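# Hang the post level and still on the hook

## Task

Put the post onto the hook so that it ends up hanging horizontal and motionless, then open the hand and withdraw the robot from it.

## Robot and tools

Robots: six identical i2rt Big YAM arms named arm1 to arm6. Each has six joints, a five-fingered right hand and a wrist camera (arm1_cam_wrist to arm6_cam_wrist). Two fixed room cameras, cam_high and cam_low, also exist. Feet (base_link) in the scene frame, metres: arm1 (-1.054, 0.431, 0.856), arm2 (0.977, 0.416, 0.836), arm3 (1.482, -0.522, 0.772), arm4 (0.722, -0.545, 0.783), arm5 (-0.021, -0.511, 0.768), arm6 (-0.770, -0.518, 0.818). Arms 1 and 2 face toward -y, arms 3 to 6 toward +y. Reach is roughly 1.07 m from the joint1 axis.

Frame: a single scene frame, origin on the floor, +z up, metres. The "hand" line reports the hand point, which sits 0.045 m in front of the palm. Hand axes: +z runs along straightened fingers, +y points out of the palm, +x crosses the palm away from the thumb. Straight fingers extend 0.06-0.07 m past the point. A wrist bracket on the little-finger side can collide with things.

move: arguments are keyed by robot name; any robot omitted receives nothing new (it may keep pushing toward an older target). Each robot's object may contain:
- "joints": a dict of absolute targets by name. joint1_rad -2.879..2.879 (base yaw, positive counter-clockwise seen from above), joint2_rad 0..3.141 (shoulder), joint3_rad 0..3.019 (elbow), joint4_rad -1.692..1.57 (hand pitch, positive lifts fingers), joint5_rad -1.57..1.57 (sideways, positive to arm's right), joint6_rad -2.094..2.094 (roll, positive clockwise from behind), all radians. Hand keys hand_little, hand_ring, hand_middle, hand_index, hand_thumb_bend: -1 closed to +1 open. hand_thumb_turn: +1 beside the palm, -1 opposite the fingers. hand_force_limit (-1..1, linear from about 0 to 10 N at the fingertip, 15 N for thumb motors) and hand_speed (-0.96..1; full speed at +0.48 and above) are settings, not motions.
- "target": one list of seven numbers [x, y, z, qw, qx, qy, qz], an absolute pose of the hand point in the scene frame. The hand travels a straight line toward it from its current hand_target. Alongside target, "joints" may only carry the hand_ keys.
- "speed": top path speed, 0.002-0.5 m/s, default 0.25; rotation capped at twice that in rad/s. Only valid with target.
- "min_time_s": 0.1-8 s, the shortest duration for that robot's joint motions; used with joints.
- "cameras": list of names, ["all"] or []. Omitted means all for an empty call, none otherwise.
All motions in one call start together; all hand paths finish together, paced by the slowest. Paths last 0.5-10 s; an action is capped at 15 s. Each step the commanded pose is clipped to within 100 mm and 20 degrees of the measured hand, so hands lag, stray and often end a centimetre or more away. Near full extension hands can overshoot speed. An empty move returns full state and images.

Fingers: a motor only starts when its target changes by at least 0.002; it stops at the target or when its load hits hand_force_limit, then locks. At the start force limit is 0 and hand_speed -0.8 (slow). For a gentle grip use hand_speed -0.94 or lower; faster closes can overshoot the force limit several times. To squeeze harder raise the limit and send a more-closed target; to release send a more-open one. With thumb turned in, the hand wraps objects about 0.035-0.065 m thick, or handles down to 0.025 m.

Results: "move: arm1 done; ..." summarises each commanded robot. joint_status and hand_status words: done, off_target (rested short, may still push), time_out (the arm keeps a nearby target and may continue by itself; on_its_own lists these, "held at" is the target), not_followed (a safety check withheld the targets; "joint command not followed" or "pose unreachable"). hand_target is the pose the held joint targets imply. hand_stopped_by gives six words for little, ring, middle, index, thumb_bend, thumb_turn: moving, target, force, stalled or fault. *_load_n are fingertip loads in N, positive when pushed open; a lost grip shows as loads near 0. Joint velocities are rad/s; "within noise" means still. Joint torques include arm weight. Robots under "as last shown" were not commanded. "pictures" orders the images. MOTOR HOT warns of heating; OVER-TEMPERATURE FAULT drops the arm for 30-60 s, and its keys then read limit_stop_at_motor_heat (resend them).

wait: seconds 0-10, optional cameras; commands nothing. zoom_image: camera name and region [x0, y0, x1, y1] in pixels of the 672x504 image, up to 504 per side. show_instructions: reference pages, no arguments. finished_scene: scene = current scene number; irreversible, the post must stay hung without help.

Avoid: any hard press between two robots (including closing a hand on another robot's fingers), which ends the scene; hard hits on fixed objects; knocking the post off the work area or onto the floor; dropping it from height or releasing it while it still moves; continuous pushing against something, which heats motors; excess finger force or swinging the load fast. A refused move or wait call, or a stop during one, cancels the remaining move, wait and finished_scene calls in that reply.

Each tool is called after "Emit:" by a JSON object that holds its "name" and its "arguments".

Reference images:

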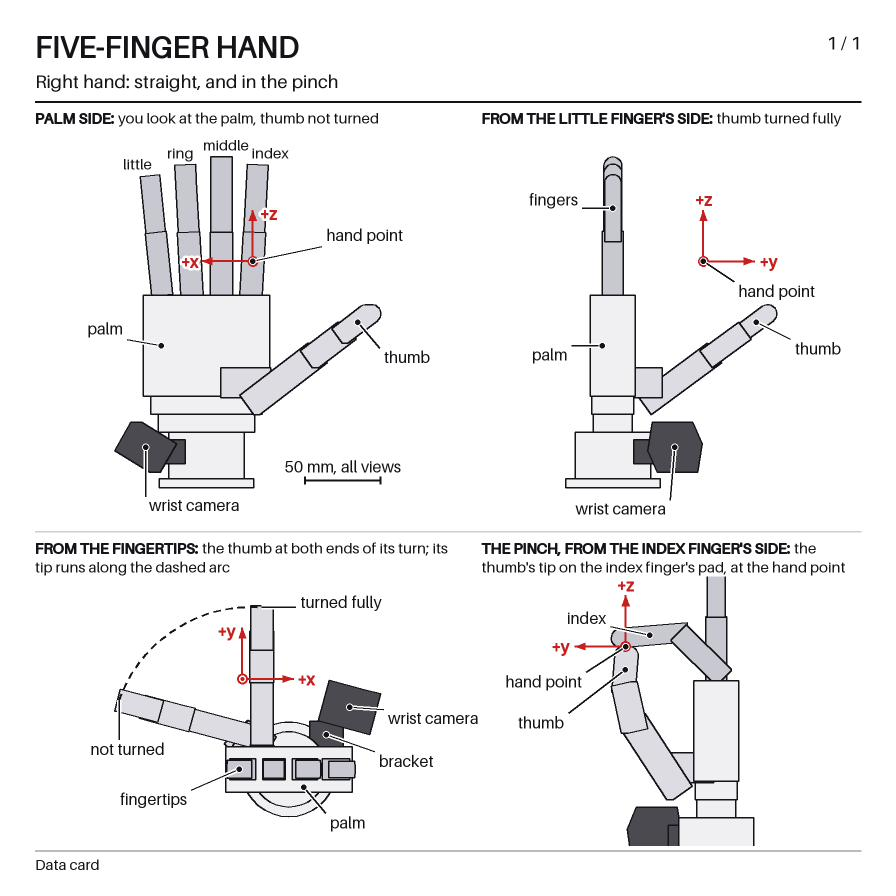

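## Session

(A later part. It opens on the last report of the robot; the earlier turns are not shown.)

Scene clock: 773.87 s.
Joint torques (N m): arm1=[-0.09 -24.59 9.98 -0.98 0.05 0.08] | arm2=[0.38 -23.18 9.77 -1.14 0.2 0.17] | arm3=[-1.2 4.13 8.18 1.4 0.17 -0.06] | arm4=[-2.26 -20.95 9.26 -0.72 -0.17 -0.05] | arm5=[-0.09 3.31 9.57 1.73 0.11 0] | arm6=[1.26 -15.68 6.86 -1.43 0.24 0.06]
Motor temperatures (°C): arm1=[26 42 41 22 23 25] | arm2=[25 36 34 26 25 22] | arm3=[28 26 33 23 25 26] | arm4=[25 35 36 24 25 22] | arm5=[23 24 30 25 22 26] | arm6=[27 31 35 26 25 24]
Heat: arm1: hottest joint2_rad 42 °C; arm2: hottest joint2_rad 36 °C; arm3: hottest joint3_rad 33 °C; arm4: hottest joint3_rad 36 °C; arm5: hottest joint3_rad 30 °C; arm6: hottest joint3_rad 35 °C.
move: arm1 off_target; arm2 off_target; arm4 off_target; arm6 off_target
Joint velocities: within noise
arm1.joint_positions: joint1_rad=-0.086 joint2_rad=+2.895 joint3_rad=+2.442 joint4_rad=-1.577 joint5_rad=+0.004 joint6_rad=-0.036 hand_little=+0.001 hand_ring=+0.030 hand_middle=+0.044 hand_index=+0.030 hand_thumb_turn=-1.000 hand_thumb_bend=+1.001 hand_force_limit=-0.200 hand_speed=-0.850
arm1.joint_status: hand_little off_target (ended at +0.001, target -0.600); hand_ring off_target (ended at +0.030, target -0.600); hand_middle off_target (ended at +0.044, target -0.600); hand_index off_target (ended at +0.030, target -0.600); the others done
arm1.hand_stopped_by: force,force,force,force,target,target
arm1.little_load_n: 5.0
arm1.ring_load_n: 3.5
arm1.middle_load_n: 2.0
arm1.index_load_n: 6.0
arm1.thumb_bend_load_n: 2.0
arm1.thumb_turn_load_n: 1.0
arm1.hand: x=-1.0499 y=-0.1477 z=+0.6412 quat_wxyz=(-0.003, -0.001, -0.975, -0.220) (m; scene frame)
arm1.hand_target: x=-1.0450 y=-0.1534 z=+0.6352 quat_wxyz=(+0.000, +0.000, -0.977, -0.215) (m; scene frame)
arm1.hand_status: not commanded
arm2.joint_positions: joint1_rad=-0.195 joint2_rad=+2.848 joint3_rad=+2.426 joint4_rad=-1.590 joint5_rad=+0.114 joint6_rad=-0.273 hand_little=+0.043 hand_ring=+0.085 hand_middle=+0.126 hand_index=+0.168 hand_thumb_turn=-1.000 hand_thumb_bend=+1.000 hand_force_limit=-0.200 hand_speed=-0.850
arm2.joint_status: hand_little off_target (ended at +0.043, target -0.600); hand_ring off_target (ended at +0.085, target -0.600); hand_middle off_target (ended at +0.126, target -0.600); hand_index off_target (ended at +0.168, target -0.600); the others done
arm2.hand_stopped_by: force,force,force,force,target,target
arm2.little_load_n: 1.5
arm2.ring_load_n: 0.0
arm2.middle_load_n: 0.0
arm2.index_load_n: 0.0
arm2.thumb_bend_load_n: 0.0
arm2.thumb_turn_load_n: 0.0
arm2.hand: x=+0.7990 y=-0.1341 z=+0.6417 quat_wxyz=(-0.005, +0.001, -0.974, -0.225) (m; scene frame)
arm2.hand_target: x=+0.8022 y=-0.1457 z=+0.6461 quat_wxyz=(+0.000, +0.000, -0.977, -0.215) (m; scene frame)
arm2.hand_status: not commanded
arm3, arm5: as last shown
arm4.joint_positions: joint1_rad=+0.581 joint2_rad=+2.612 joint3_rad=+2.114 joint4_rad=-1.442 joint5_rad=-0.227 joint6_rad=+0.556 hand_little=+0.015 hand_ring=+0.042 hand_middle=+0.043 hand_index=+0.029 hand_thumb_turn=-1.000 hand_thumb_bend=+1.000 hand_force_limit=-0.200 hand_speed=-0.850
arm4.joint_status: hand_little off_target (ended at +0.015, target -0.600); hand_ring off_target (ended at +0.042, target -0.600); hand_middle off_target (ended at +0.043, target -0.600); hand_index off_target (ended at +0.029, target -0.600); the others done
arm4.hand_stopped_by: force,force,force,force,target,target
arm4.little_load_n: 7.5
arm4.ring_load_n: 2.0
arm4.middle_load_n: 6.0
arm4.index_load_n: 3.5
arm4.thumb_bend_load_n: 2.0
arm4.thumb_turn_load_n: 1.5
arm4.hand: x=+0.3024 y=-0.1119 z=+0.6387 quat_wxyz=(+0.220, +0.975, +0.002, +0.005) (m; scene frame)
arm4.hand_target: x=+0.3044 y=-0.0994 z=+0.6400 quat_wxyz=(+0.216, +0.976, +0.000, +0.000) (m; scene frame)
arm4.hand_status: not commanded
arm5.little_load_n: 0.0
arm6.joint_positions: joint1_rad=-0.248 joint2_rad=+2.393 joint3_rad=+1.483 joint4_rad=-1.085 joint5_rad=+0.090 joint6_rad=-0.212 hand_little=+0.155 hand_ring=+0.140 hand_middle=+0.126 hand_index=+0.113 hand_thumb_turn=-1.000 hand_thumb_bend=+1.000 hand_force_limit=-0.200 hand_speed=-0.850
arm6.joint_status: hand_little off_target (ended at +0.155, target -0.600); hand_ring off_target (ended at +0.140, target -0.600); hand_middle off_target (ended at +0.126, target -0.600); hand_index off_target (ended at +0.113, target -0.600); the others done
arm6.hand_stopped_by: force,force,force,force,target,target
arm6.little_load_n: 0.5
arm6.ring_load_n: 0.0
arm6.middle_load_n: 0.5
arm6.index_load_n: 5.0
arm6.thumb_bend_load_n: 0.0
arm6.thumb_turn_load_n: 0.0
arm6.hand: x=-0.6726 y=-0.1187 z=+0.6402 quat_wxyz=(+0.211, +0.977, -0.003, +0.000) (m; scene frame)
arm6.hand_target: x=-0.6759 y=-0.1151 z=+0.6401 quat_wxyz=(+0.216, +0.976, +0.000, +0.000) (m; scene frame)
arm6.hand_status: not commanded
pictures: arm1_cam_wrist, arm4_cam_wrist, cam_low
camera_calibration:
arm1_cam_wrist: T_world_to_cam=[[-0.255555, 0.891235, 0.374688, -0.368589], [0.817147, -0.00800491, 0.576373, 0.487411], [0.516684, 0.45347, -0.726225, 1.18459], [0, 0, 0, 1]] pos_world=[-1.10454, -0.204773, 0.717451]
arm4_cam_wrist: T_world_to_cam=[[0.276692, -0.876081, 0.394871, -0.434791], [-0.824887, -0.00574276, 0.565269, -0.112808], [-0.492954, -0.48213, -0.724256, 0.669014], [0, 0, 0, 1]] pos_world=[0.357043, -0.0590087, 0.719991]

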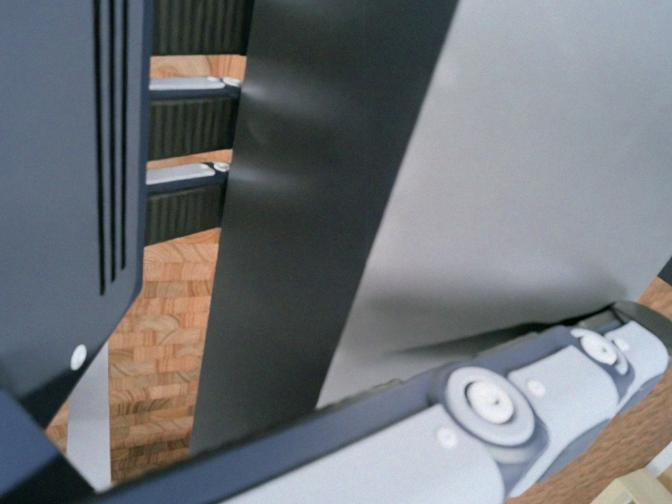

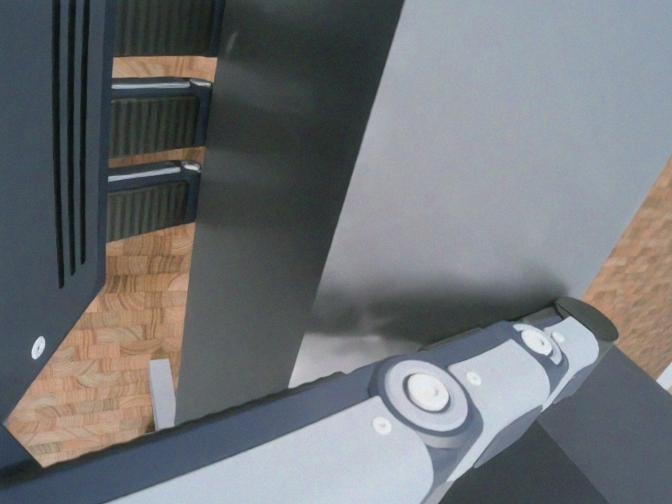

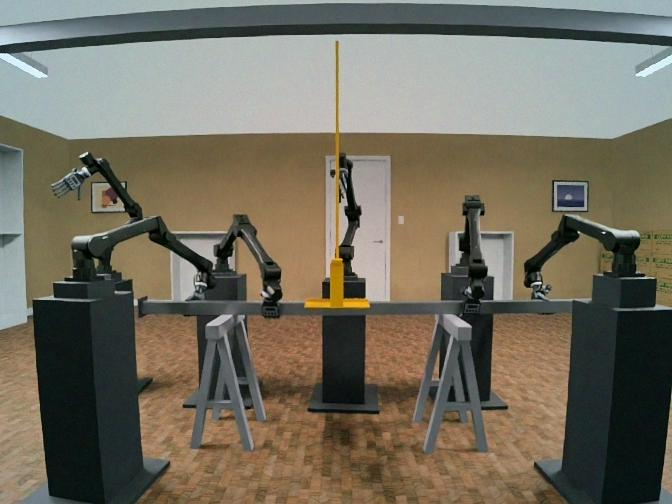

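Emit:
{"name": "move", "arguments": {"arm1": {"joints": {"joint2_rad": 2.533, "joint3_rad": 2.464, "joint4_rad": -1.66}, "min_time_s": 5}, "arm2": {"joints": {"joint2_rad": 2.49, "joint3_rad": 2.457, "joint4_rad": -1.669}, "min_time_s": 5}, "arm4": {"joints": {"joint2_rad": 2.268, "joint3_rad": 2.21, "joint4_rad": -1.572}, "min_time_s": 5}, "arm6": {"joints": {"joint2_rad": 2.114, "joint3_rad": 1.534, "joint4_rad": -1.225}, "min_time_s": 5}, "cameras": ["arm1_cam_wrist", "arm4_cam_wrist", "cam_low", "cam_high"]}}

Scene clock: 847.70 s.
Joint torques (N m): arm1=[-0.26 -52.54 13.16 -4.94 0.11 0.09] | arm2=[0.79 -45.86 13 -3.7 1.2 0.3] | arm3=[-1.14 4.19 8.21 1.4 0.17 -0.05] | arm4=[-3.19 -43.52 14.61 -4.05 -1.41 -0.01] | arm5=[-0.85 3.6 9.48 1.39 0.09 0] | arm6=[1.26 -32.44 10.58 -4.97 0.29 0]
Motor temperatures (°C): arm1=[26 46 44 22 23 25] | arm2=[25 41 35 26 25 22] | arm3=[28 26 33 23 25 26] | arm4=[25 39 38 25 26 22] | arm5=[23 24 30 25 22 26] | arm6=[27 34 34 26 25 24]
Heat: arm1: hottest joint2_rad 46 °C; arm2: hottest joint2_rad 41 °C; arm3: hottest joint3_rad 33 °C; arm4: hottest joint2_rad 39 °C; arm5: hottest joint3_rad 30 °C; arm6: hottest joint2_rad 34 °C.
move: arm1 time_out; arm2 time_out; arm4 time_out; arm6 time_out
Joint velocities: within noise
arm1.joint_positions: joint1_rad=-0.086 joint2_rad=+2.834 joint3_rad=+2.380 joint4_rad=-1.557 joint5_rad=+0.003 joint6_rad=-0.036 hand_little=+0.001 hand_ring=+0.030 hand_middle=+0.044 hand_index=+0.030 hand_thumb_turn=-1.000 hand_thumb_bend=+1.000 hand_force_limit=-0.200 hand_speed=-0.850
arm1.joint_status: joint2_rad time_out (moved -0.061 of -0.362); joint4_rad time_out (moved +0.020 of -0.083); the others done
arm1.hand_stopped_by: force,force,force,force,target,target
arm1.little_load_n: 13.0
arm1.ring_load_n: 10.0
arm1.middle_load_n: 7.5
arm1.index_load_n: 10.5
arm1.thumb_bend_load_n: 0.5
arm1.thumb_turn_load_n: -1.0
arm1.on_its_own: joint2_rad reads +2.834 and still pushes toward +2.533 since a time_out; joint4_rad reads -1.557 and still pushes toward -1.660 since a time_out
arm1.hand: x=-1.0495 y=-0.1493 z=+0.6615 quat_wxyz=(-0.004, -0.001, -0.978, -0.211) (m; scene frame)
arm1.hand_target: x=-1.0455 y=-0.2188 z=+0.8754 quat_wxyz=(+0.004, +0.000, -0.997, -0.072) (m; scene frame)
arm1.hand_status: not commanded
arm2.joint_positions: joint1_rad=-0.200 joint2_rad=+2.763 joint3_rad=+2.378 joint4_rad=-1.586 joint5_rad=+0.086 joint6_rad=-0.286 hand_little=+0.045 hand_ring=+0.086 hand_middle=+0.126 hand_index=+0.168 hand_thumb_turn=-1.000 hand_thumb_bend=+1.000 hand_force_limit=-0.200 hand_speed=-0.850
arm2.joint_status: joint2_rad time_out (moved -0.086 of -0.358); joint4_rad time_out (moved +0.004 of -0.079); the others done
arm2.hand_stopped_by: force,force,force,force,target,target
arm2.little_load_n: 29.0
arm2.ring_load_n: 24.0
arm2.middle_load_n: 2.0
arm2.index_load_n: 0.0
arm2.thumb_bend_load_n: 0.0
arm2.thumb_turn_load_n: 0.0
arm2.on_its_own: joint2_rad reads +2.763 and still pushes toward +2.490 since a time_out; joint4_rad reads -1.586 and still pushes toward -1.669 since a time_out
arm2.hand: x=+0.7980 y=-0.1438 z=+0.6805 quat_wxyz=(-0.014, +0.001, -0.979, -0.202) (m; scene frame)
arm2.hand_target: x=+0.7872 y=-0.2007 z=+0.8737 quat_wxyz=(+0.040, -0.008, -0.996, -0.078) (m; scene frame)
arm2.hand_status: not commanded
arm3, arm5: as last shown
arm4.joint_positions: joint1_rad=+0.592 joint2_rad=+2.549 joint3_rad=+2.102 joint4_rad=-1.467 joint5_rad=-0.200 joint6_rad=+0.552 hand_little=+0.016 hand_ring=+0.043 hand_middle=+0.044 hand_index=+0.030 hand_thumb_turn=-1.000 hand_thumb_bend=+1.000 hand_force_limit=-0.200 hand_speed=-0.850
arm4.joint_status: joint2_rad time_out (moved -0.063 of -0.344); joint3_rad time_out (moved -0.013 of +0.096); joint4_rad time_out (moved -0.025 of -0.130)
arm4.hand_stopped_by: force,force,force,force,target,target
arm4.little_load_n: 22.5
arm4.ring_load_n: 12.5
arm4.middle_load_n: 14.5
arm4.index_load_n: 9.5
arm4.thumb_bend_load_n: 0.5
arm4.thumb_turn_load_n: 2.5
arm4.on_its_own: joint2_rad reads +2.549 and still pushes toward +2.268 since a time_out; joint3_rad reads +2.102 and still pushes toward +2.210 since a time_out; joint4_rad reads -1.467 and still pushes toward -1.572 since a time_out
arm4.hand: x=+0.2994 y=-0.1095 z=+0.6730 quat_wxyz=(+0.202, +0.979, +0.013, +0.010) (m; scene frame)
arm4.hand_target: x=+0.2803 y=-0.0589 z=+0.8854 quat_wxyz=(+0.092, +0.992, +0.016, -0.081) (m; scene frame)
arm4.hand_status: not commanded
arm6.joint_positions: joint1_rad=-0.248 joint2_rad=+2.342 joint3_rad=+1.477 joint4_rad=-1.111 joint5_rad=+0.089 joint6_rad=-0.206 hand_little=+0.155 hand_ring=+0.141 hand_middle=+0.127 hand_index=+0.114 hand_thumb_turn=-1.000 hand_thumb_bend=+1.000 hand_force_limit=-0.200 hand_speed=-0.850
arm6.joint_status: joint2_rad time_out (moved -0.051 of -0.279); joint4_rad time_out (moved -0.026 of -0.140); the others done
arm6.hand_stopped_by: force,force,force,force,target,target
arm6.little_load_n: 0.0
arm6.ring_load_n: 5.5
arm6.middle_load_n: 13.0
arm6.index_load_n: 20.5
arm6.thumb_bend_load_n: 0.0
arm6.thumb_turn_load_n: 0.0
arm6.on_its_own: joint2_rad reads +2.342 and still pushes toward +2.114 since a time_out; joint4_rad reads -1.111 and still pushes toward -1.225 since a time_out
arm6.hand: x=-0.6719 y=-0.1125 z=+0.6643 quat_wxyz=(+0.202, +0.979, -0.007, +0.002) (m; scene frame)
arm6.hand_target: x=-0.6643 y=-0.0611 z=+0.7858 quat_wxyz=(+0.120, +0.992, -0.004, +0.022) (m; scene frame)
arm6.hand_status: not commanded
pictures: arm1_cam_wrist, arm4_cam_wrist, cam_high, cam_low
camera_calibration:
arm1_cam_wrist: T_world_to_cam=[[-0.25604, 0.898401, 0.356817, -0.362266], [0.816414, 0.00332597, 0.577458, 0.475646], [0.517602, 0.439163, -0.734319, 1.20393], [0, 0, 0, 1]] pos_world=[-1.10423, -0.204841, 0.738662]
arm4_cam_wrist: T_world_to_cam=[[0.295782, -0.882979, 0.3645, -0.431445], [-0.826861, -0.0455816, 0.560557, -0.135116], [-0.478346, -0.467194, -0.743583, 0.703832], [0, 0, 0, 1]] pos_world=[0.352566, -0.0582895, 0.756359]

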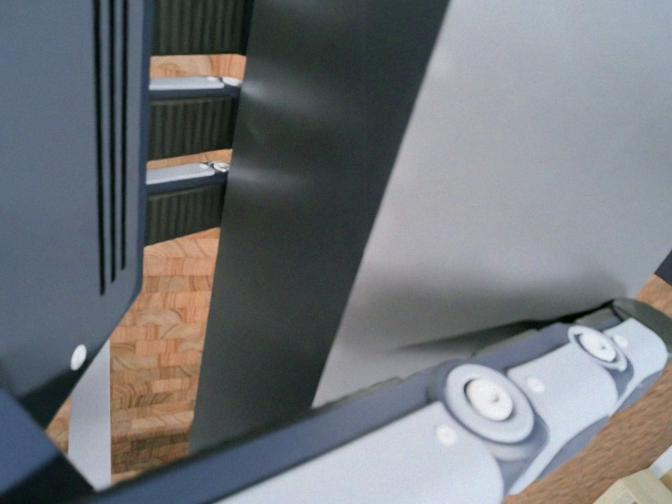

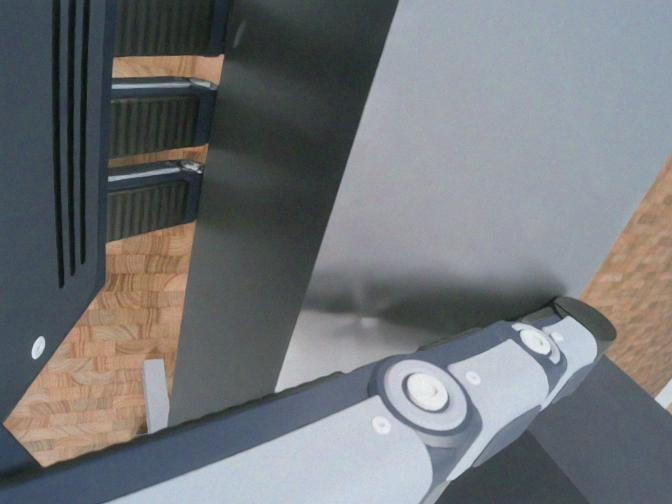

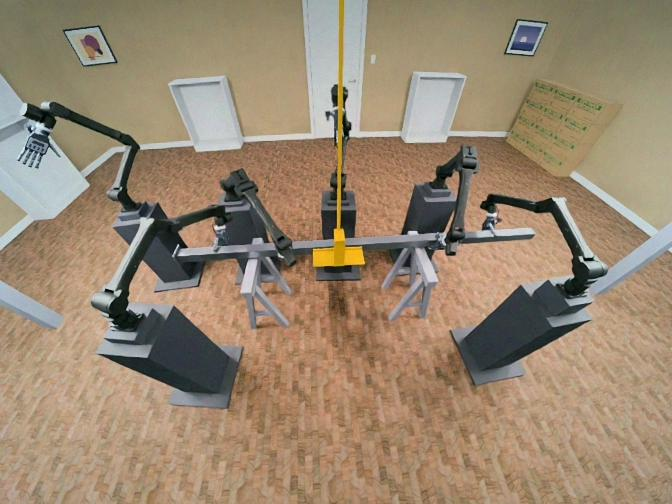

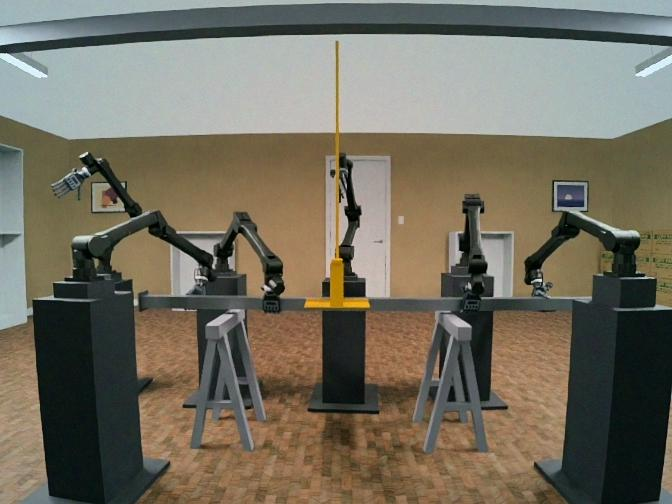

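Emit:
{"name": "move", "arguments": {"arm1": {"joints": {"joint2_rad": 2.374, "joint3_rad": 2.40, "joint4_rad": -1.69}, "min_time_s": 6}, "arm2": {"joints": {"joint2_rad": 2.38, "joint3_rad": 2.435, "joint4_rad": -1.69}, "min_time_s": 6}, "arm4": {"joints": {"joint2_rad": 2.161, "joint3_rad": 2.235, "joint4_rad": -1.69}, "min_time_s": 6}, "arm6": {"joints": {"joint2_rad": 1.932, "joint3_rad": 1.557, "joint4_rad": -1.38}, "min_time_s": 6}, "cameras": ["cam_low"]}}

Scene clock: 887.20 s.
Joint torques (N m): arm1=[-1.32 -47.5 13.09 -3.26 -0.37 -0.13] | arm2=[-0.03 -24.59 7.79 -0.5 0.26 0.17] | arm3=[-0.97 4.07 8.17 1.39 0.17 -0.06] | arm4=[-1.67 -50.67 15.19 -8.2 -2.33 0.46] | arm5=[-0.56 2.96 9.63 1.48 0.05 0.01] | arm6=[2.08 -33.85 14.11 -5.18 1 0.31]
Motor temperatures (°C): arm1=[26 64 46 23 23 25] | arm2=[25 51 39 26 26 22] | arm3=[28 26 33 23 25 26] | arm4=[25 53 45 27 28 22] | arm5=[23 24 30 25 22 26] | arm6=[27 42 36 27 25 24]
Heat: arm1: hottest joint2_rad 64 °C; arm2: hottest joint2_rad 51 °C; arm3: hottest joint3_rad 33 °C; arm4: hottest joint2_rad 53 °C; arm5: hottest joint3_rad 30 °C; arm6: hottest joint2_rad 42 °C.
move: arm1 time_out; arm2 done; arm4 time_out; arm6 time_out
Joint velocities: within noise
arm1.joint_positions: joint1_rad=-0.069 joint2_rad=+2.617 joint3_rad=+2.326 joint4_rad=-1.626 joint5_rad=+0.015 joint6_rad=-0.014 hand_little=+0.001 hand_ring=+0.030 hand_middle=+0.045 hand_index=+0.044 hand_thumb_turn=-1.000 hand_thumb_bend=+1.001 hand_force_limit=-0.200 hand_speed=-0.850
arm1.joint_status: joint2_rad time_out (moved -0.217 of -0.460); joint4_rad time_out (moved -0.068 of -0.133); the others done
arm1.hand_stopped_by: force,force,force,force,target,target
arm1.little_load_n: 1.5
arm1.ring_load_n: 5.0
arm1.middle_load_n: 12.0
arm1.index_load_n: 27.0
arm1.thumb_bend_load_n: 2.5
arm1.thumb_turn_load_n: 3.5
arm1.on_its_own: joint2_rad reads +2.617 and still pushes toward +2.374 since a time_out; joint4_rad reads -1.626 and still pushes toward -1.690 since a time_out
arm1.hand: x=-1.0408 y=-0.1720 z=+0.7851 quat_wxyz=(+0.007, -0.003, -0.986, -0.164) (m; scene frame)
arm1.hand_target: x=-1.0447 y=-0.2053 z=+0.9586 quat_wxyz=(+0.005, +0.000, -0.999, -0.039) (m; scene frame)
arm1.hand_status: not commanded
arm2.joint_positions: joint1_rad=-0.190 joint2_rad=+2.396 joint3_rad=+2.435 joint4_rad=-1.677 joint5_rad=+0.112 joint6_rad=-0.274 hand_little=+0.043 hand_ring=+0.092 hand_middle=+0.126 hand_index=+0.168 hand_thumb_turn=-1.000 hand_thumb_bend=+1.000 hand_force_limit=-0.200 hand_speed=-0.850
arm2.joint_status: all done
joint sent to its limit — arm2.joint4_rad, lower limit.
arm2.hand_stopped_by: force,force,force,force,target,target
arm2.little_load_n: -0.5
arm2.ring_load_n: 0.0
arm2.middle_load_n: 0.0
arm2.index_load_n: 0.0
arm2.thumb_bend_load_n: 0.0
arm2.thumb_turn_load_n: 0.0
arm2.hand: x=+0.7846 y=-0.1984 z=+0.9271 quat_wxyz=(+0.048, -0.007, -0.998, -0.047) (m; scene frame)
arm2.hand_target: x=+0.7885 y=-0.1975 z=+0.9375 quat_wxyz=(+0.050, -0.010, -0.998, -0.044) (m; scene frame)
arm2.hand_status: not commanded
arm3, arm5: as last shown
arm4.joint_positions: joint1_rad=+0.576 joint2_rad=+2.531 joint3_rad=+2.105 joint4_rad=-1.413 joint5_rad=-0.180 joint6_rad=+0.502 hand_little=+0.068 hand_ring=+0.054 hand_middle=+0.045 hand_index=+0.030 hand_thumb_turn=-1.000 hand_thumb_bend=+1.001 hand_force_limit=-0.200 hand_speed=-0.850
arm4.joint_status: joint2_rad time_out (moved -0.017 of -0.388); joint3_rad time_out (moved +0.003 of +0.133); joint4_rad time_out (moved +0.054 of -0.223)
arm4.hand_stopped_by: force,force,force,force,target,target
arm4.little_load_n: 30.5
arm4.ring_load_n: 30.5
arm4.middle_load_n: 24.0
arm4.index_load_n: 9.0
arm4.thumb_bend_load_n: 3.0
arm4.thumb_turn_load_n: -4.0
arm4.on_its_own: joint2_rad reads +2.531 and still pushes toward +2.161 since a time_out; joint3_rad reads +2.105 and still pushes toward +2.217 since a time_out; joint4_rad reads -1.413 and still pushes toward -1.638 since a time_out; joint5_rad reads -0.180 and still pushes toward -0.227 since a time_out; joint6_rad reads +0.502 and still pushes toward +0.548 since a time_out
arm4.hand: x=+0.3029 y=-0.0879 z=+0.6762 quat_wxyz=(+0.167, +0.985, +0.035, -0.008) (m; scene frame)
arm4.hand_target: x=+0.2894 y=-0.0712 z=+0.9571 quat_wxyz=(+0.072, +0.993, +0.019, -0.094) (m; scene frame)
arm4.hand_status: not commanded
arm6.joint_positions: joint1_rad=-0.259 joint2_rad=+2.187 joint3_rad=+1.473 joint4_rad=-1.260 joint5_rad=+0.071 joint6_rad=-0.239 hand_little=+0.156 hand_ring=+0.141 hand_middle=+0.127 hand_index=+0.112 hand_thumb_turn=-1.000 hand_thumb_bend=+1.000 hand_force_limit=-0.200 hand_speed=-0.850
arm6.joint_status: joint2_rad time_out (moved -0.155 of -0.410); joint4_rad time_out (moved -0.149 of -0.269); the others done
arm6.hand_stopped_by: force,force,force,force,target,target
arm6.little_load_n: 19.0
arm6.ring_load_n: 11.0
arm6.middle_load_n: 5.5
arm6.index_load_n: 0.0
arm6.thumb_bend_load_n: 0.0
arm6.thumb_turn_load_n: 0.0
arm6.on_its_own: joint2_rad reads +2.187 and still pushes toward +1.932 since a time_out; joint4_rad reads -1.260 and still pushes toward -1.380 since a time_out
arm6.hand: x=-0.6685 y=-0.1112 z=+0.7506 quat_wxyz=(+0.199, +0.980, +0.002, -0.011) (m; scene frame)
arm6.hand_target: x=-0.6668 y=-0.0693 z=+0.8905 quat_wxyz=(+0.096, +0.995, -0.005, +0.028) (m; scene frame)
arm6.hand_status: not commanded
pictures: cam_low

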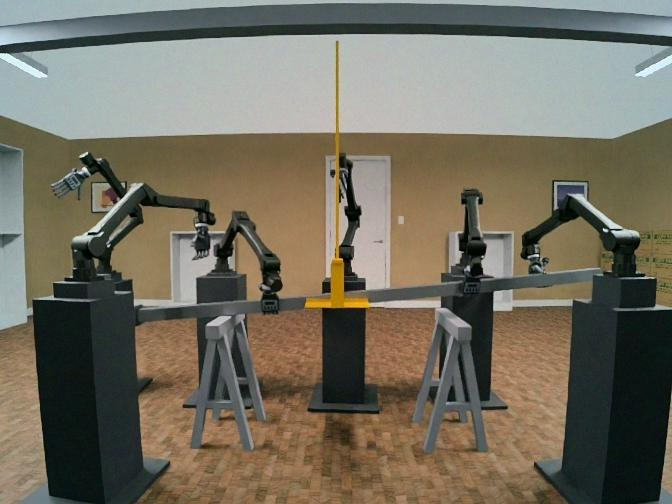

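Emit:
{"name": "move", "arguments": {"arm1": {"joints": {"joint2_rad": 2.60, "joint3_rad": 2.45, "joint4_rad": -1.66}, "min_time_s": 5}, "arm4": {"joints": {"joint2_rad": 2.30, "joint3_rad": 2.20, "joint4_rad": -1.60}, "min_time_s": 5}, "arm6": {"joints": {"joint2_rad": 2.17, "joint3_rad": 1.53, "joint4_rad": -1.21}, "min_time_s": 5}, "cameras": ["cam_low", "cam_high"]}}

Scene clock: 906.00 s.
Joint torques (N m): arm1=[-1.03 -39.06 15.68 -4.88 -0.07 -0.11] | arm2=[0.03 -24.59 7.77 -0.51 0.27 0.16] | arm3=[-1.03 4.19 8.2 1.36 0.17 -0.05] | arm4=[-1.9 -41.58 13.76 -7.36 -2.89 0.28] | arm5=[0.67 3.66 9.52 1.59 0.12 -0.02] | arm6=[1.79 -24.7 11 -3.85 1.17 0.16]
Motor temperatures (°C): arm1=[26 64 46 23 23 25] | arm2=[25 45 37 26 26 22] | arm3=[27 26 33 23 25 26] | arm4=[25 53 51 28 31 23] | arm5=[23 24 30 25 22 26] | arm6=[27 47 37 27 26 24]
Heat: arm1: hottest joint2_rad 64 °C; arm2: hottest joint2_rad 45 °C; arm3: hottest joint3_rad 33 °C; arm4: hottest joint2_rad 53 °C; arm5: hottest joint3_rad 30 °C; arm6: hottest joint2_rad 47 °C.
move: arm1 time_out; arm4 time_out; arm6 time_out
Joint velocities: within noise
arm1.joint_positions: joint1_rad=-0.074 joint2_rad=+2.744 joint3_rad=+2.333 joint4_rad=-1.557 joint5_rad=+0.007 joint6_rad=-0.017 hand_little=+0.001 hand_ring=+0.030 hand_middle=+0.045 hand_index=+0.043 hand_thumb_turn=-1.000 hand_thumb_bend=+1.001 hand_force_limit=-0.200 hand_speed=-0.850
arm1.joint_status: joint2_rad time_out (moved +0.128 of -0.017); joint3_rad time_out (moved +0.007 of +0.124); joint4_rad time_out (moved +0.069 of -0.034)
arm1.hand_stopped_by: force,force,force,force,target,target
arm1.little_load_n: 10.0
arm1.ring_load_n: 9.0
arm1.middle_load_n: 9.5
arm1.index_load_n: 13.0
arm1.thumb_bend_load_n: 1.0
arm1.thumb_turn_load_n: -1.0
arm1.on_its_own: joint2_rad reads +2.744 and still pushes toward +2.600 since a time_out; joint3_rad reads +2.333 and still pushes toward +2.446 since a time_out; joint4_rad reads -1.557 and still pushes toward -1.660 since a time_out
arm1.hand: x=-1.0426 y=-0.1592 z=+0.7025 quat_wxyz=(+0.002, -0.005, -0.982, -0.190) (m; scene frame)
arm1.hand_target: x=-1.0454 y=-0.2046 z=+0.8287 quat_wxyz=(+0.003, +0.000, -0.993, -0.114) (m; scene frame)
arm1.hand_status: not commanded
arm2: as last shown
arm2.little_load_n: 0.0
arm3.joint_positions: joint1_rad=-0.416 joint2_rad=+0.627 joint3_rad=+1.448 joint4_rad=-1.499 joint5_rad=+0.285 joint6_rad=-1.412 hand_little=+1.000 hand_ring=+1.000 hand_middle=+1.000 hand_index=+1.000 hand_thumb_turn=+1.000 hand_thumb_bend=+1.000 hand_force_limit=+0.000 hand_speed=-0.800
arm3.joint_status: not commanded
arm3.hand_stopped_by: target,target,target,target,target,target
arm3.little_load_n: 0.0
arm3.ring_load_n: 0.0
arm3.middle_load_n: 0.0
arm3.index_load_n: 0.0
arm3.thumb_bend_load_n: 0.0
arm3.thumb_turn_load_n: 0.0
arm3.hand: x=+1.6364 y=-0.3784 z=+1.2743 quat_wxyz=(-0.174, +0.794, +0.415, +0.409) (m; scene frame)
arm3.hand_target: x=+1.6359 y=-0.3795 z=+1.2823 quat_wxyz=(-0.181, +0.790, +0.411, +0.416) (m; scene frame)
arm3.hand_status: not commanded
arm4.joint_positions: joint1_rad=+0.576 joint2_rad=+2.552 joint3_rad=+2.105 joint4_rad=-1.397 joint5_rad=-0.167 joint6_rad=+0.521 hand_little=+0.068 hand_ring=+0.054 hand_middle=+0.045 hand_index=+0.030 hand_thumb_turn=-1.000 hand_thumb_bend=+1.001 hand_force_limit=-0.200 hand_speed=-0.850
arm4.joint_status: joint2_rad time_out (moved +0.020 of -0.231); joint3_rad time_out (moved +0.000 of +0.095); joint4_rad time_out (moved +0.016 of -0.187)
arm4.hand_stopped_by: force,force,force,force,target,target
arm4.little_load_n: 15.5
arm4.ring_load_n: 23.0
arm4.middle_load_n: 24.5
arm4.index_load_n: 19.0
arm4.thumb_bend_load_n: 1.5
arm4.thumb_turn_load_n: 4.0
arm4.on_its_own: joint2_rad reads +2.552 and still pushes toward +2.300 since a time_out; joint3_rad reads +2.105 and still pushes toward +2.200 since a time_out; joint4_rad reads -1.397 and still pushes toward -1.600 since a time_out; joint5_rad reads -0.167 and still pushes toward -0.227 since a time_out
arm4.hand: x=+0.3044 y=-0.0875 z=+0.6613 quat_wxyz=(+0.166, +0.986, +0.026, +0.000) (m; scene frame)
arm4.hand_target: x=+0.2862 y=-0.0681 z=+0.8641 quat_wxyz=(+0.121, +0.991, +0.012, -0.062) (m; scene frame)
arm4.hand_status: not commanded
arm5.joint_positions: joint1_rad=-0.157 joint2_rad=+0.547 joint3_rad=+1.356 joint4_rad=-1.409 joint5_rad=-0.144 joint6_rad=-1.387 hand_little=+1.000 hand_ring=+1.000 hand_middle=+1.000 hand_index=+1.000 hand_thumb_turn=+1.000 hand_thumb_bend=+1.000 hand_force_limit=+0.000 hand_speed=-0.800
arm5.joint_status: not commanded
arm5.hand_stopped_by: target,target,target,target,target,target
arm5.little_load_n: 0.0
arm5.ring_load_n: 0.0
arm5.middle_load_n: 0.0
arm5.index_load_n: 0.0
arm5.thumb_bend_load_n: 0.0
arm5.thumb_turn_load_n: 0.0
arm5.hand: x=+0.0467 y=-0.3232 z=+1.2416 quat_wxyz=(-0.368, +0.717, +0.513, +0.294) (m; scene frame)
arm5.hand_target: x=+0.0464 y=-0.3243 z=+1.2509 quat_wxyz=(-0.375, +0.713, +0.511, +0.301) (m; scene frame)
arm5.hand_status: not commanded
arm6.joint_positions: joint1_rad=-0.254 joint2_rad=+2.289 joint3_rad=+1.473 joint4_rad=-1.125 joint5_rad=+0.067 joint6_rad=-0.223 hand_little=+0.156 hand_ring=+0.141 hand_middle=+0.127 hand_index=+0.113 hand_thumb_turn=-1.000 hand_thumb_bend=+1.000 hand_force_limit=-0.200 hand_speed=-0.850
arm6.joint_status: joint4_rad time_out (moved +0.135 of +0.050); the others done
arm6.hand_stopped_by: force,force,force,force,target,target
arm6.little_load_n: 7.5
arm6.ring_load_n: 7.0
arm6.middle_load_n: 4.0
arm6.index_load_n: 6.0
arm6.thumb_bend_load_n: -0.5
arm6.thumb_turn_load_n: 0.0
arm6.on_its_own: joint4_rad reads -1.125 and still pushes toward -1.210 since a time_out
arm6.hand: x=-0.6702 y=-0.1035 z=+0.6875 quat_wxyz=(+0.183, +0.983, -0.004, -0.007) (m; scene frame)
arm6.hand_target: x=-0.6660 y=-0.0688 z=+0.7583 quat_wxyz=(+0.142, +0.990, -0.003, +0.017) (m; scene frame)
arm6.hand_status: not commanded
pictures: cam_high, cam_low

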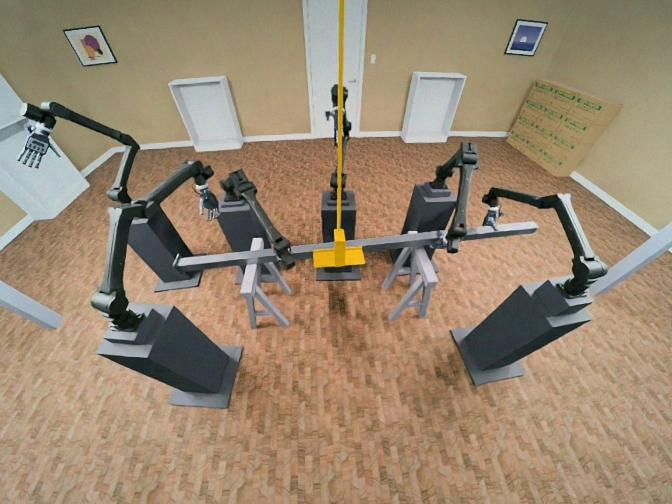

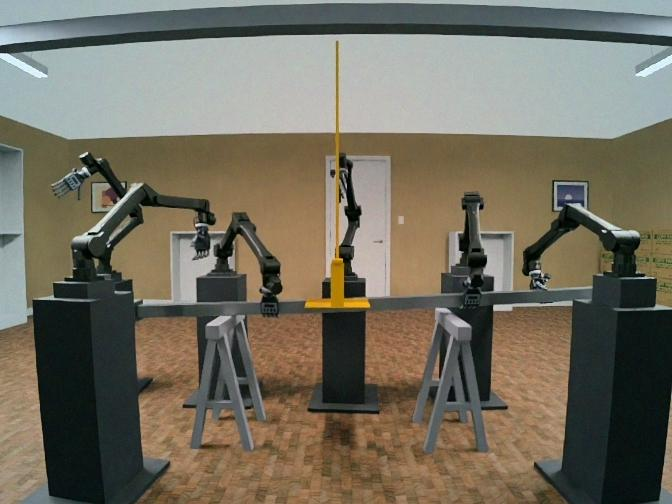

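Emit:
{"name": "move", "arguments": {"arm1": {"joints": {"joint2_rad": 2.88, "joint3_rad": 2.442, "joint4_rad": -1.577}, "min_time_s": 4}, "arm4": {"joints": {"joint2_rad": 2.60, "joint3_rad": 2.114, "joint4_rad": -1.442}, "min_time_s": 4}, "arm6": {"joints": {"joint2_rad": 2.38, "joint3_rad": 1.483, "joint4_rad": -1.085}, "min_time_s": 4}, "arm2": {"joints": {"hand_little": 1, "hand_ring": 1, "hand_middle": 1, "hand_index": 1, "hand_speed": -0.4}}, "cameras": ["cam_low", "cam_high", "arm1_cam_wrist", "arm2_cam_wrist", "arm4_cam_wrist", "arm6_cam_wrist", "arm5_cam_wrist"]}}

Scene clock: 955.80 s.
Joint torques (N m): arm1=[-0.73 -25.52 10.37 -2.52 0.22 0.17] | arm2=[0.03 -24.59 7.79 -0.39 0.25 0.17] | arm3=[-1.03 4.19 8.21 1.4 0.17 -0.05] | arm4=[-0.73 -21.19 7.49 -2.11 -1.37 -0.1] | arm5=[0.44 3.78 9.42 1.47 0.07 -0.02] | arm6=[1.14 -16.26 5.15 -2.26 0.56 0]
Motor temperatures (°C): arm1=[26 64 50 23 23 25] | arm2=[25 40 35 26 25 22] | arm3=[27 26 33 23 25 26] | arm4=[25 57 52 28 36 23] | arm5=[23 24 30 25 22 26] | arm6=[27 46 37 27 26 24]
Heat: arm1: hottest joint2_rad 64 °C; arm2: hottest joint2_rad 40 °C; arm3: hottest joint3_rad 33 °C; arm4: hottest joint2_rad 57 °C; arm5: hottest joint3_rad 30 °C; arm6: hottest joint2_rad 46 °C.
move: arm1 done; arm2 done; arm4 done; arm6 done
Joint velocities: within noise
arm1.joint_positions: joint1_rad=-0.077 joint2_rad=+2.866 joint3_rad=+2.395 joint4_rad=-1.533 joint5_rad=+0.000 joint6_rad=-0.045 hand_little=+0.001 hand_ring=+0.030 hand_middle=+0.044 hand_index=+0.041 hand_thumb_turn=-1.000 hand_thumb_bend=+1.001 hand_force_limit=-0.200 hand_speed=-0.850
arm1.joint_status: all done
arm1.hand_stopped_by: force,force,force,force,target,target
arm1.little_load_n: 6.0
arm1.ring_load_n: 4.5
arm1.middle_load_n: 4.0
arm1.index_load_n: 3.5
arm1.thumb_bend_load_n: 2.0
arm1.thumb_turn_load_n: 0.5
arm1.hand: x=-1.0444 y=-0.1492 z=+0.6423 quat_wxyz=(-0.005, +0.007, -0.978, -0.207) (m; scene frame)
arm1.hand_target: x=-1.0449 y=-0.1530 z=+0.6496 quat_wxyz=(+0.000, +0.000, -0.977, -0.213) (m; scene frame)
arm1.hand_status: not commanded
arm2.joint_positions: joint1_rad=-0.190 joint2_rad=+2.396 joint3_rad=+2.435 joint4_rad=-1.678 joint5_rad=+0.112 joint6_rad=-0.273 hand_little=+1.000 hand_ring=+1.000 hand_middle=+1.000 hand_index=+1.000 hand_thumb_turn=-1.000 hand_thumb_bend=+1.000 hand_force_limit=-0.200 hand_speed=-0.400
arm2.joint_status: all done
arm2.hand_stopped_by: target,target,target,target,target,target
arm2.little_load_n: 0.0
arm2.ring_load_n: 0.0
arm2.middle_load_n: 0.0
arm2.index_load_n: 0.0
arm2.thumb_bend_load_n: 0.0
arm2.thumb_turn_load_n: 0.0
arm2.hand: x=+0.7848 y=-0.1979 z=+0.9272 quat_wxyz=(+0.047, -0.007, -0.998, -0.048) (m; scene frame)
arm2.hand_target: x=+0.7885 y=-0.1975 z=+0.9375 quat_wxyz=(+0.050, -0.010, -0.998, -0.044) (m; scene frame)
arm2.hand_status: not commanded
arm3, arm5: as last shown
arm4.joint_positions: joint1_rad=+0.563 joint2_rad=+2.589 joint3_rad=+2.105 joint4_rad=-1.389 joint5_rad=-0.201 joint6_rad=+0.562 hand_little=+0.066 hand_ring=+0.052 hand_middle=+0.045 hand_index=+0.031 hand_thumb_turn=-1.000 hand_thumb_bend=+1.001 hand_force_limit=-0.200 hand_speed=-0.850
arm4.joint_status: all done
arm4.hand_stopped_by: force,force,force,force,target,target
arm4.little_load_n: 0.5
arm4.ring_load_n: 0.5
arm4.middle_load_n: 10.0
arm4.index_load_n: 14.5
arm4.thumb_bend_load_n: 2.5
arm4.thumb_turn_load_n: 3.5
arm4.hand: x=+0.3065 y=-0.0903 z=+0.6410 quat_wxyz=(+0.186, +0.982, -0.004, -0.004) (m; scene frame)
arm4.hand_target: x=+0.3071 y=-0.1036 z=+0.6455 quat_wxyz=(+0.215, +0.977, +0.000, -0.001) (m; scene frame)
arm4.hand_status: not commanded
arm6.joint_positions: joint1_rad=-0.246 joint2_rad=+2.375 joint3_rad=+1.485 joint4_rad=-1.042 joint5_rad=+0.082 joint6_rad=-0.206 hand_little=+0.155 hand_ring=+0.140 hand_middle=+0.126 hand_index=+0.113 hand_thumb_turn=-1.000 hand_thumb_bend=+1.000 hand_force_limit=-0.200 hand_speed=-0.850
arm6.joint_status: all done
arm6.hand_stopped_by: force,force,force,force,target,target
arm6.little_load_n: 1.5
arm6.ring_load_n: 2.5
arm6.middle_load_n: 0.0
arm6.index_load_n: 2.5
arm6.thumb_bend_load_n: 0.0
arm6.thumb_turn_load_n: 0.0
arm6.hand: x=-0.6713 y=-0.1023 z=+0.6408 quat_wxyz=(+0.180, +0.984, -0.008, +0.004) (m; scene frame)
arm6.hand_target: x=-0.6758 y=-0.1140 z=+0.6453 quat_wxyz=(+0.205, +0.979, +0.000, +0.003) (m; scene frame)
arm6.hand_status: not commanded
pictures: arm1_cam_wrist, arm2_cam_wrist, arm4_cam_wrist, arm5_cam_wrist, arm6_cam_wrist, cam_high, cam_low
camera_calibration:
arm1_cam_wrist: T_world_to_cam=[[-0.272115, 0.896631, 0.349294, -0.366402], [0.813229, 0.0202374, 0.581591, 0.479014], [0.514404, 0.442316, -0.734673, 1.18459], [0, 0, 0, 1]] pos_world=[-1.09861, -0.205128, 0.719676]
arm2_cam_wrist: T_world_to_cam=[[-0.253386, 0.958671, 0.129406, 0.265212], [0.889391, 0.178251, 0.420964, -1.05134], [0.3805, 0.221759, -0.897799, 0.692085], [0, 0, 0, 1]] pos_world=[0.738911, -0.220326, 1.02961]
arm4_cam_wrist: T_world_to_cam=[[0.267789, -0.905274, 0.329801, -0.37615], [-0.817092, -0.032, 0.575619, -0.121947], [-0.510539, -0.423622, -0.748261, 0.709111], [0, 0, 0, 1]] pos_world=[0.363116, -0.0440258, 0.72485]
arm5_cam_wrist: T_world_to_cam=[[0.998209, -0.0382441, -0.0460032, 0.0017261], [-0.0551017, -0.887208, -0.458068, 0.287657], [-0.023296, 0.459783, -0.887726, 1.36458], [0, 0, 0, 1]] pos_world=[0.0459167, -0.372134, 1.34322]
arm6_cam_wrist: T_world_to_cam=[[0.30488, -0.889995, 0.339052, -0.108479], [-0.834985, -0.0785514, 0.544637, -0.915775], [-0.458092, -0.449152, -0.767082, 0.251278], [0, 0, 0, 1]] pos_world=[-0.616477, -0.0556191, 0.728296]

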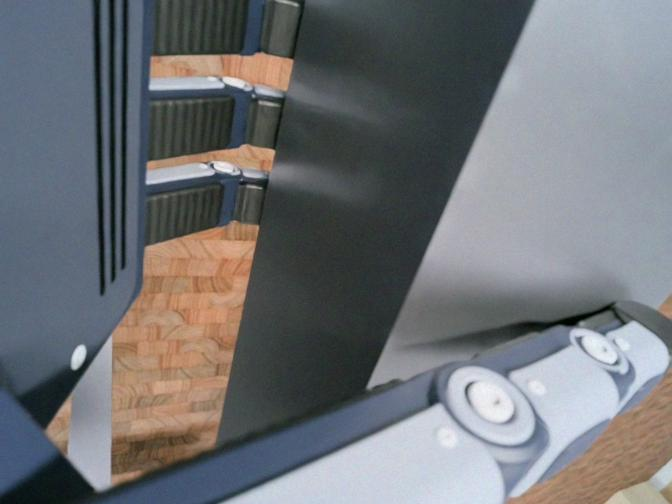

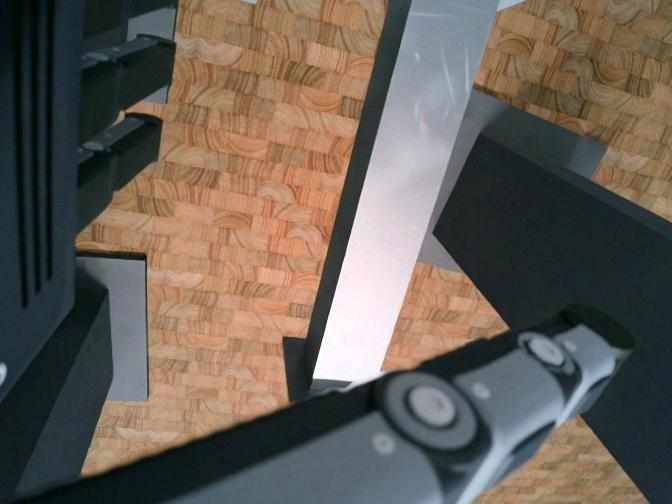

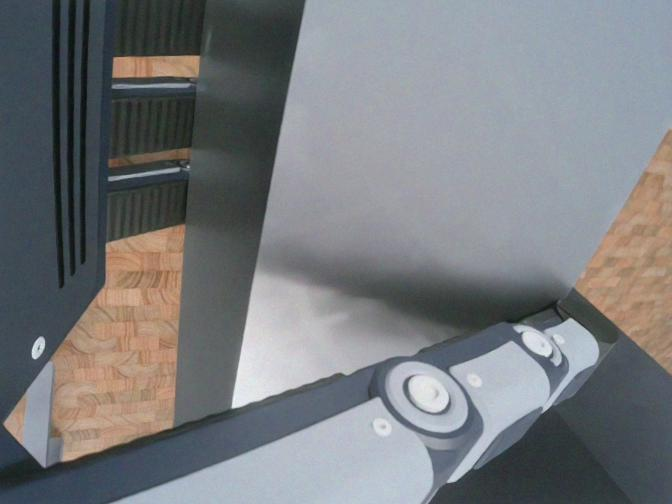

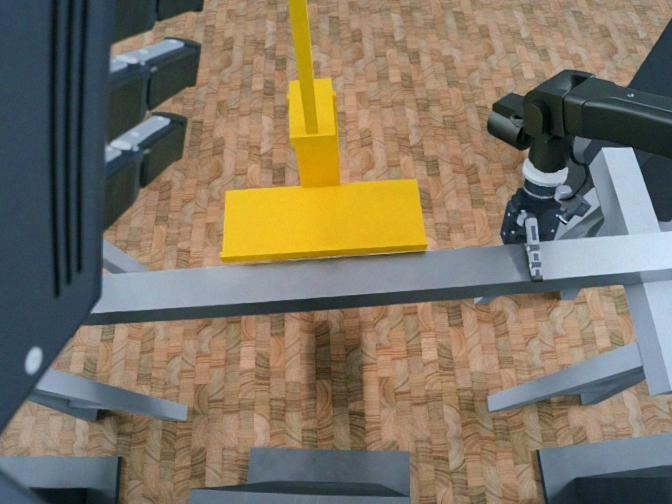

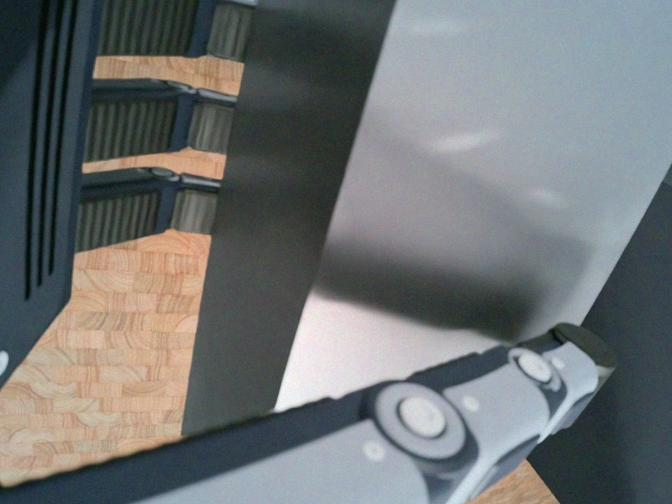

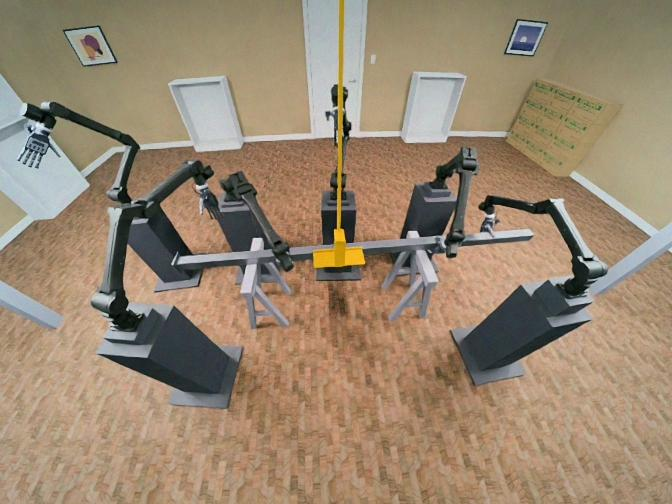

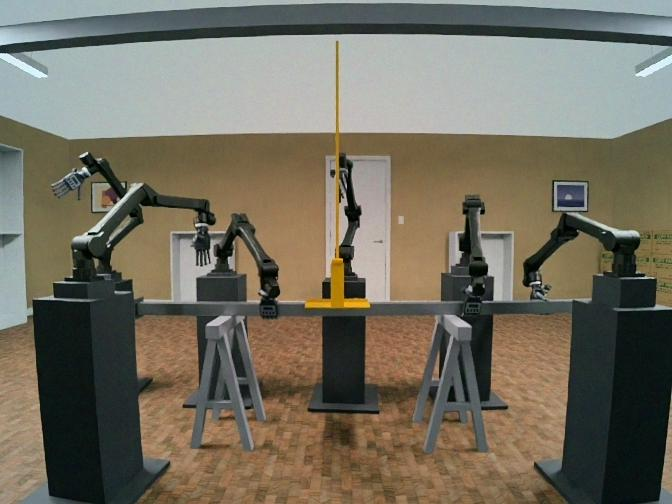

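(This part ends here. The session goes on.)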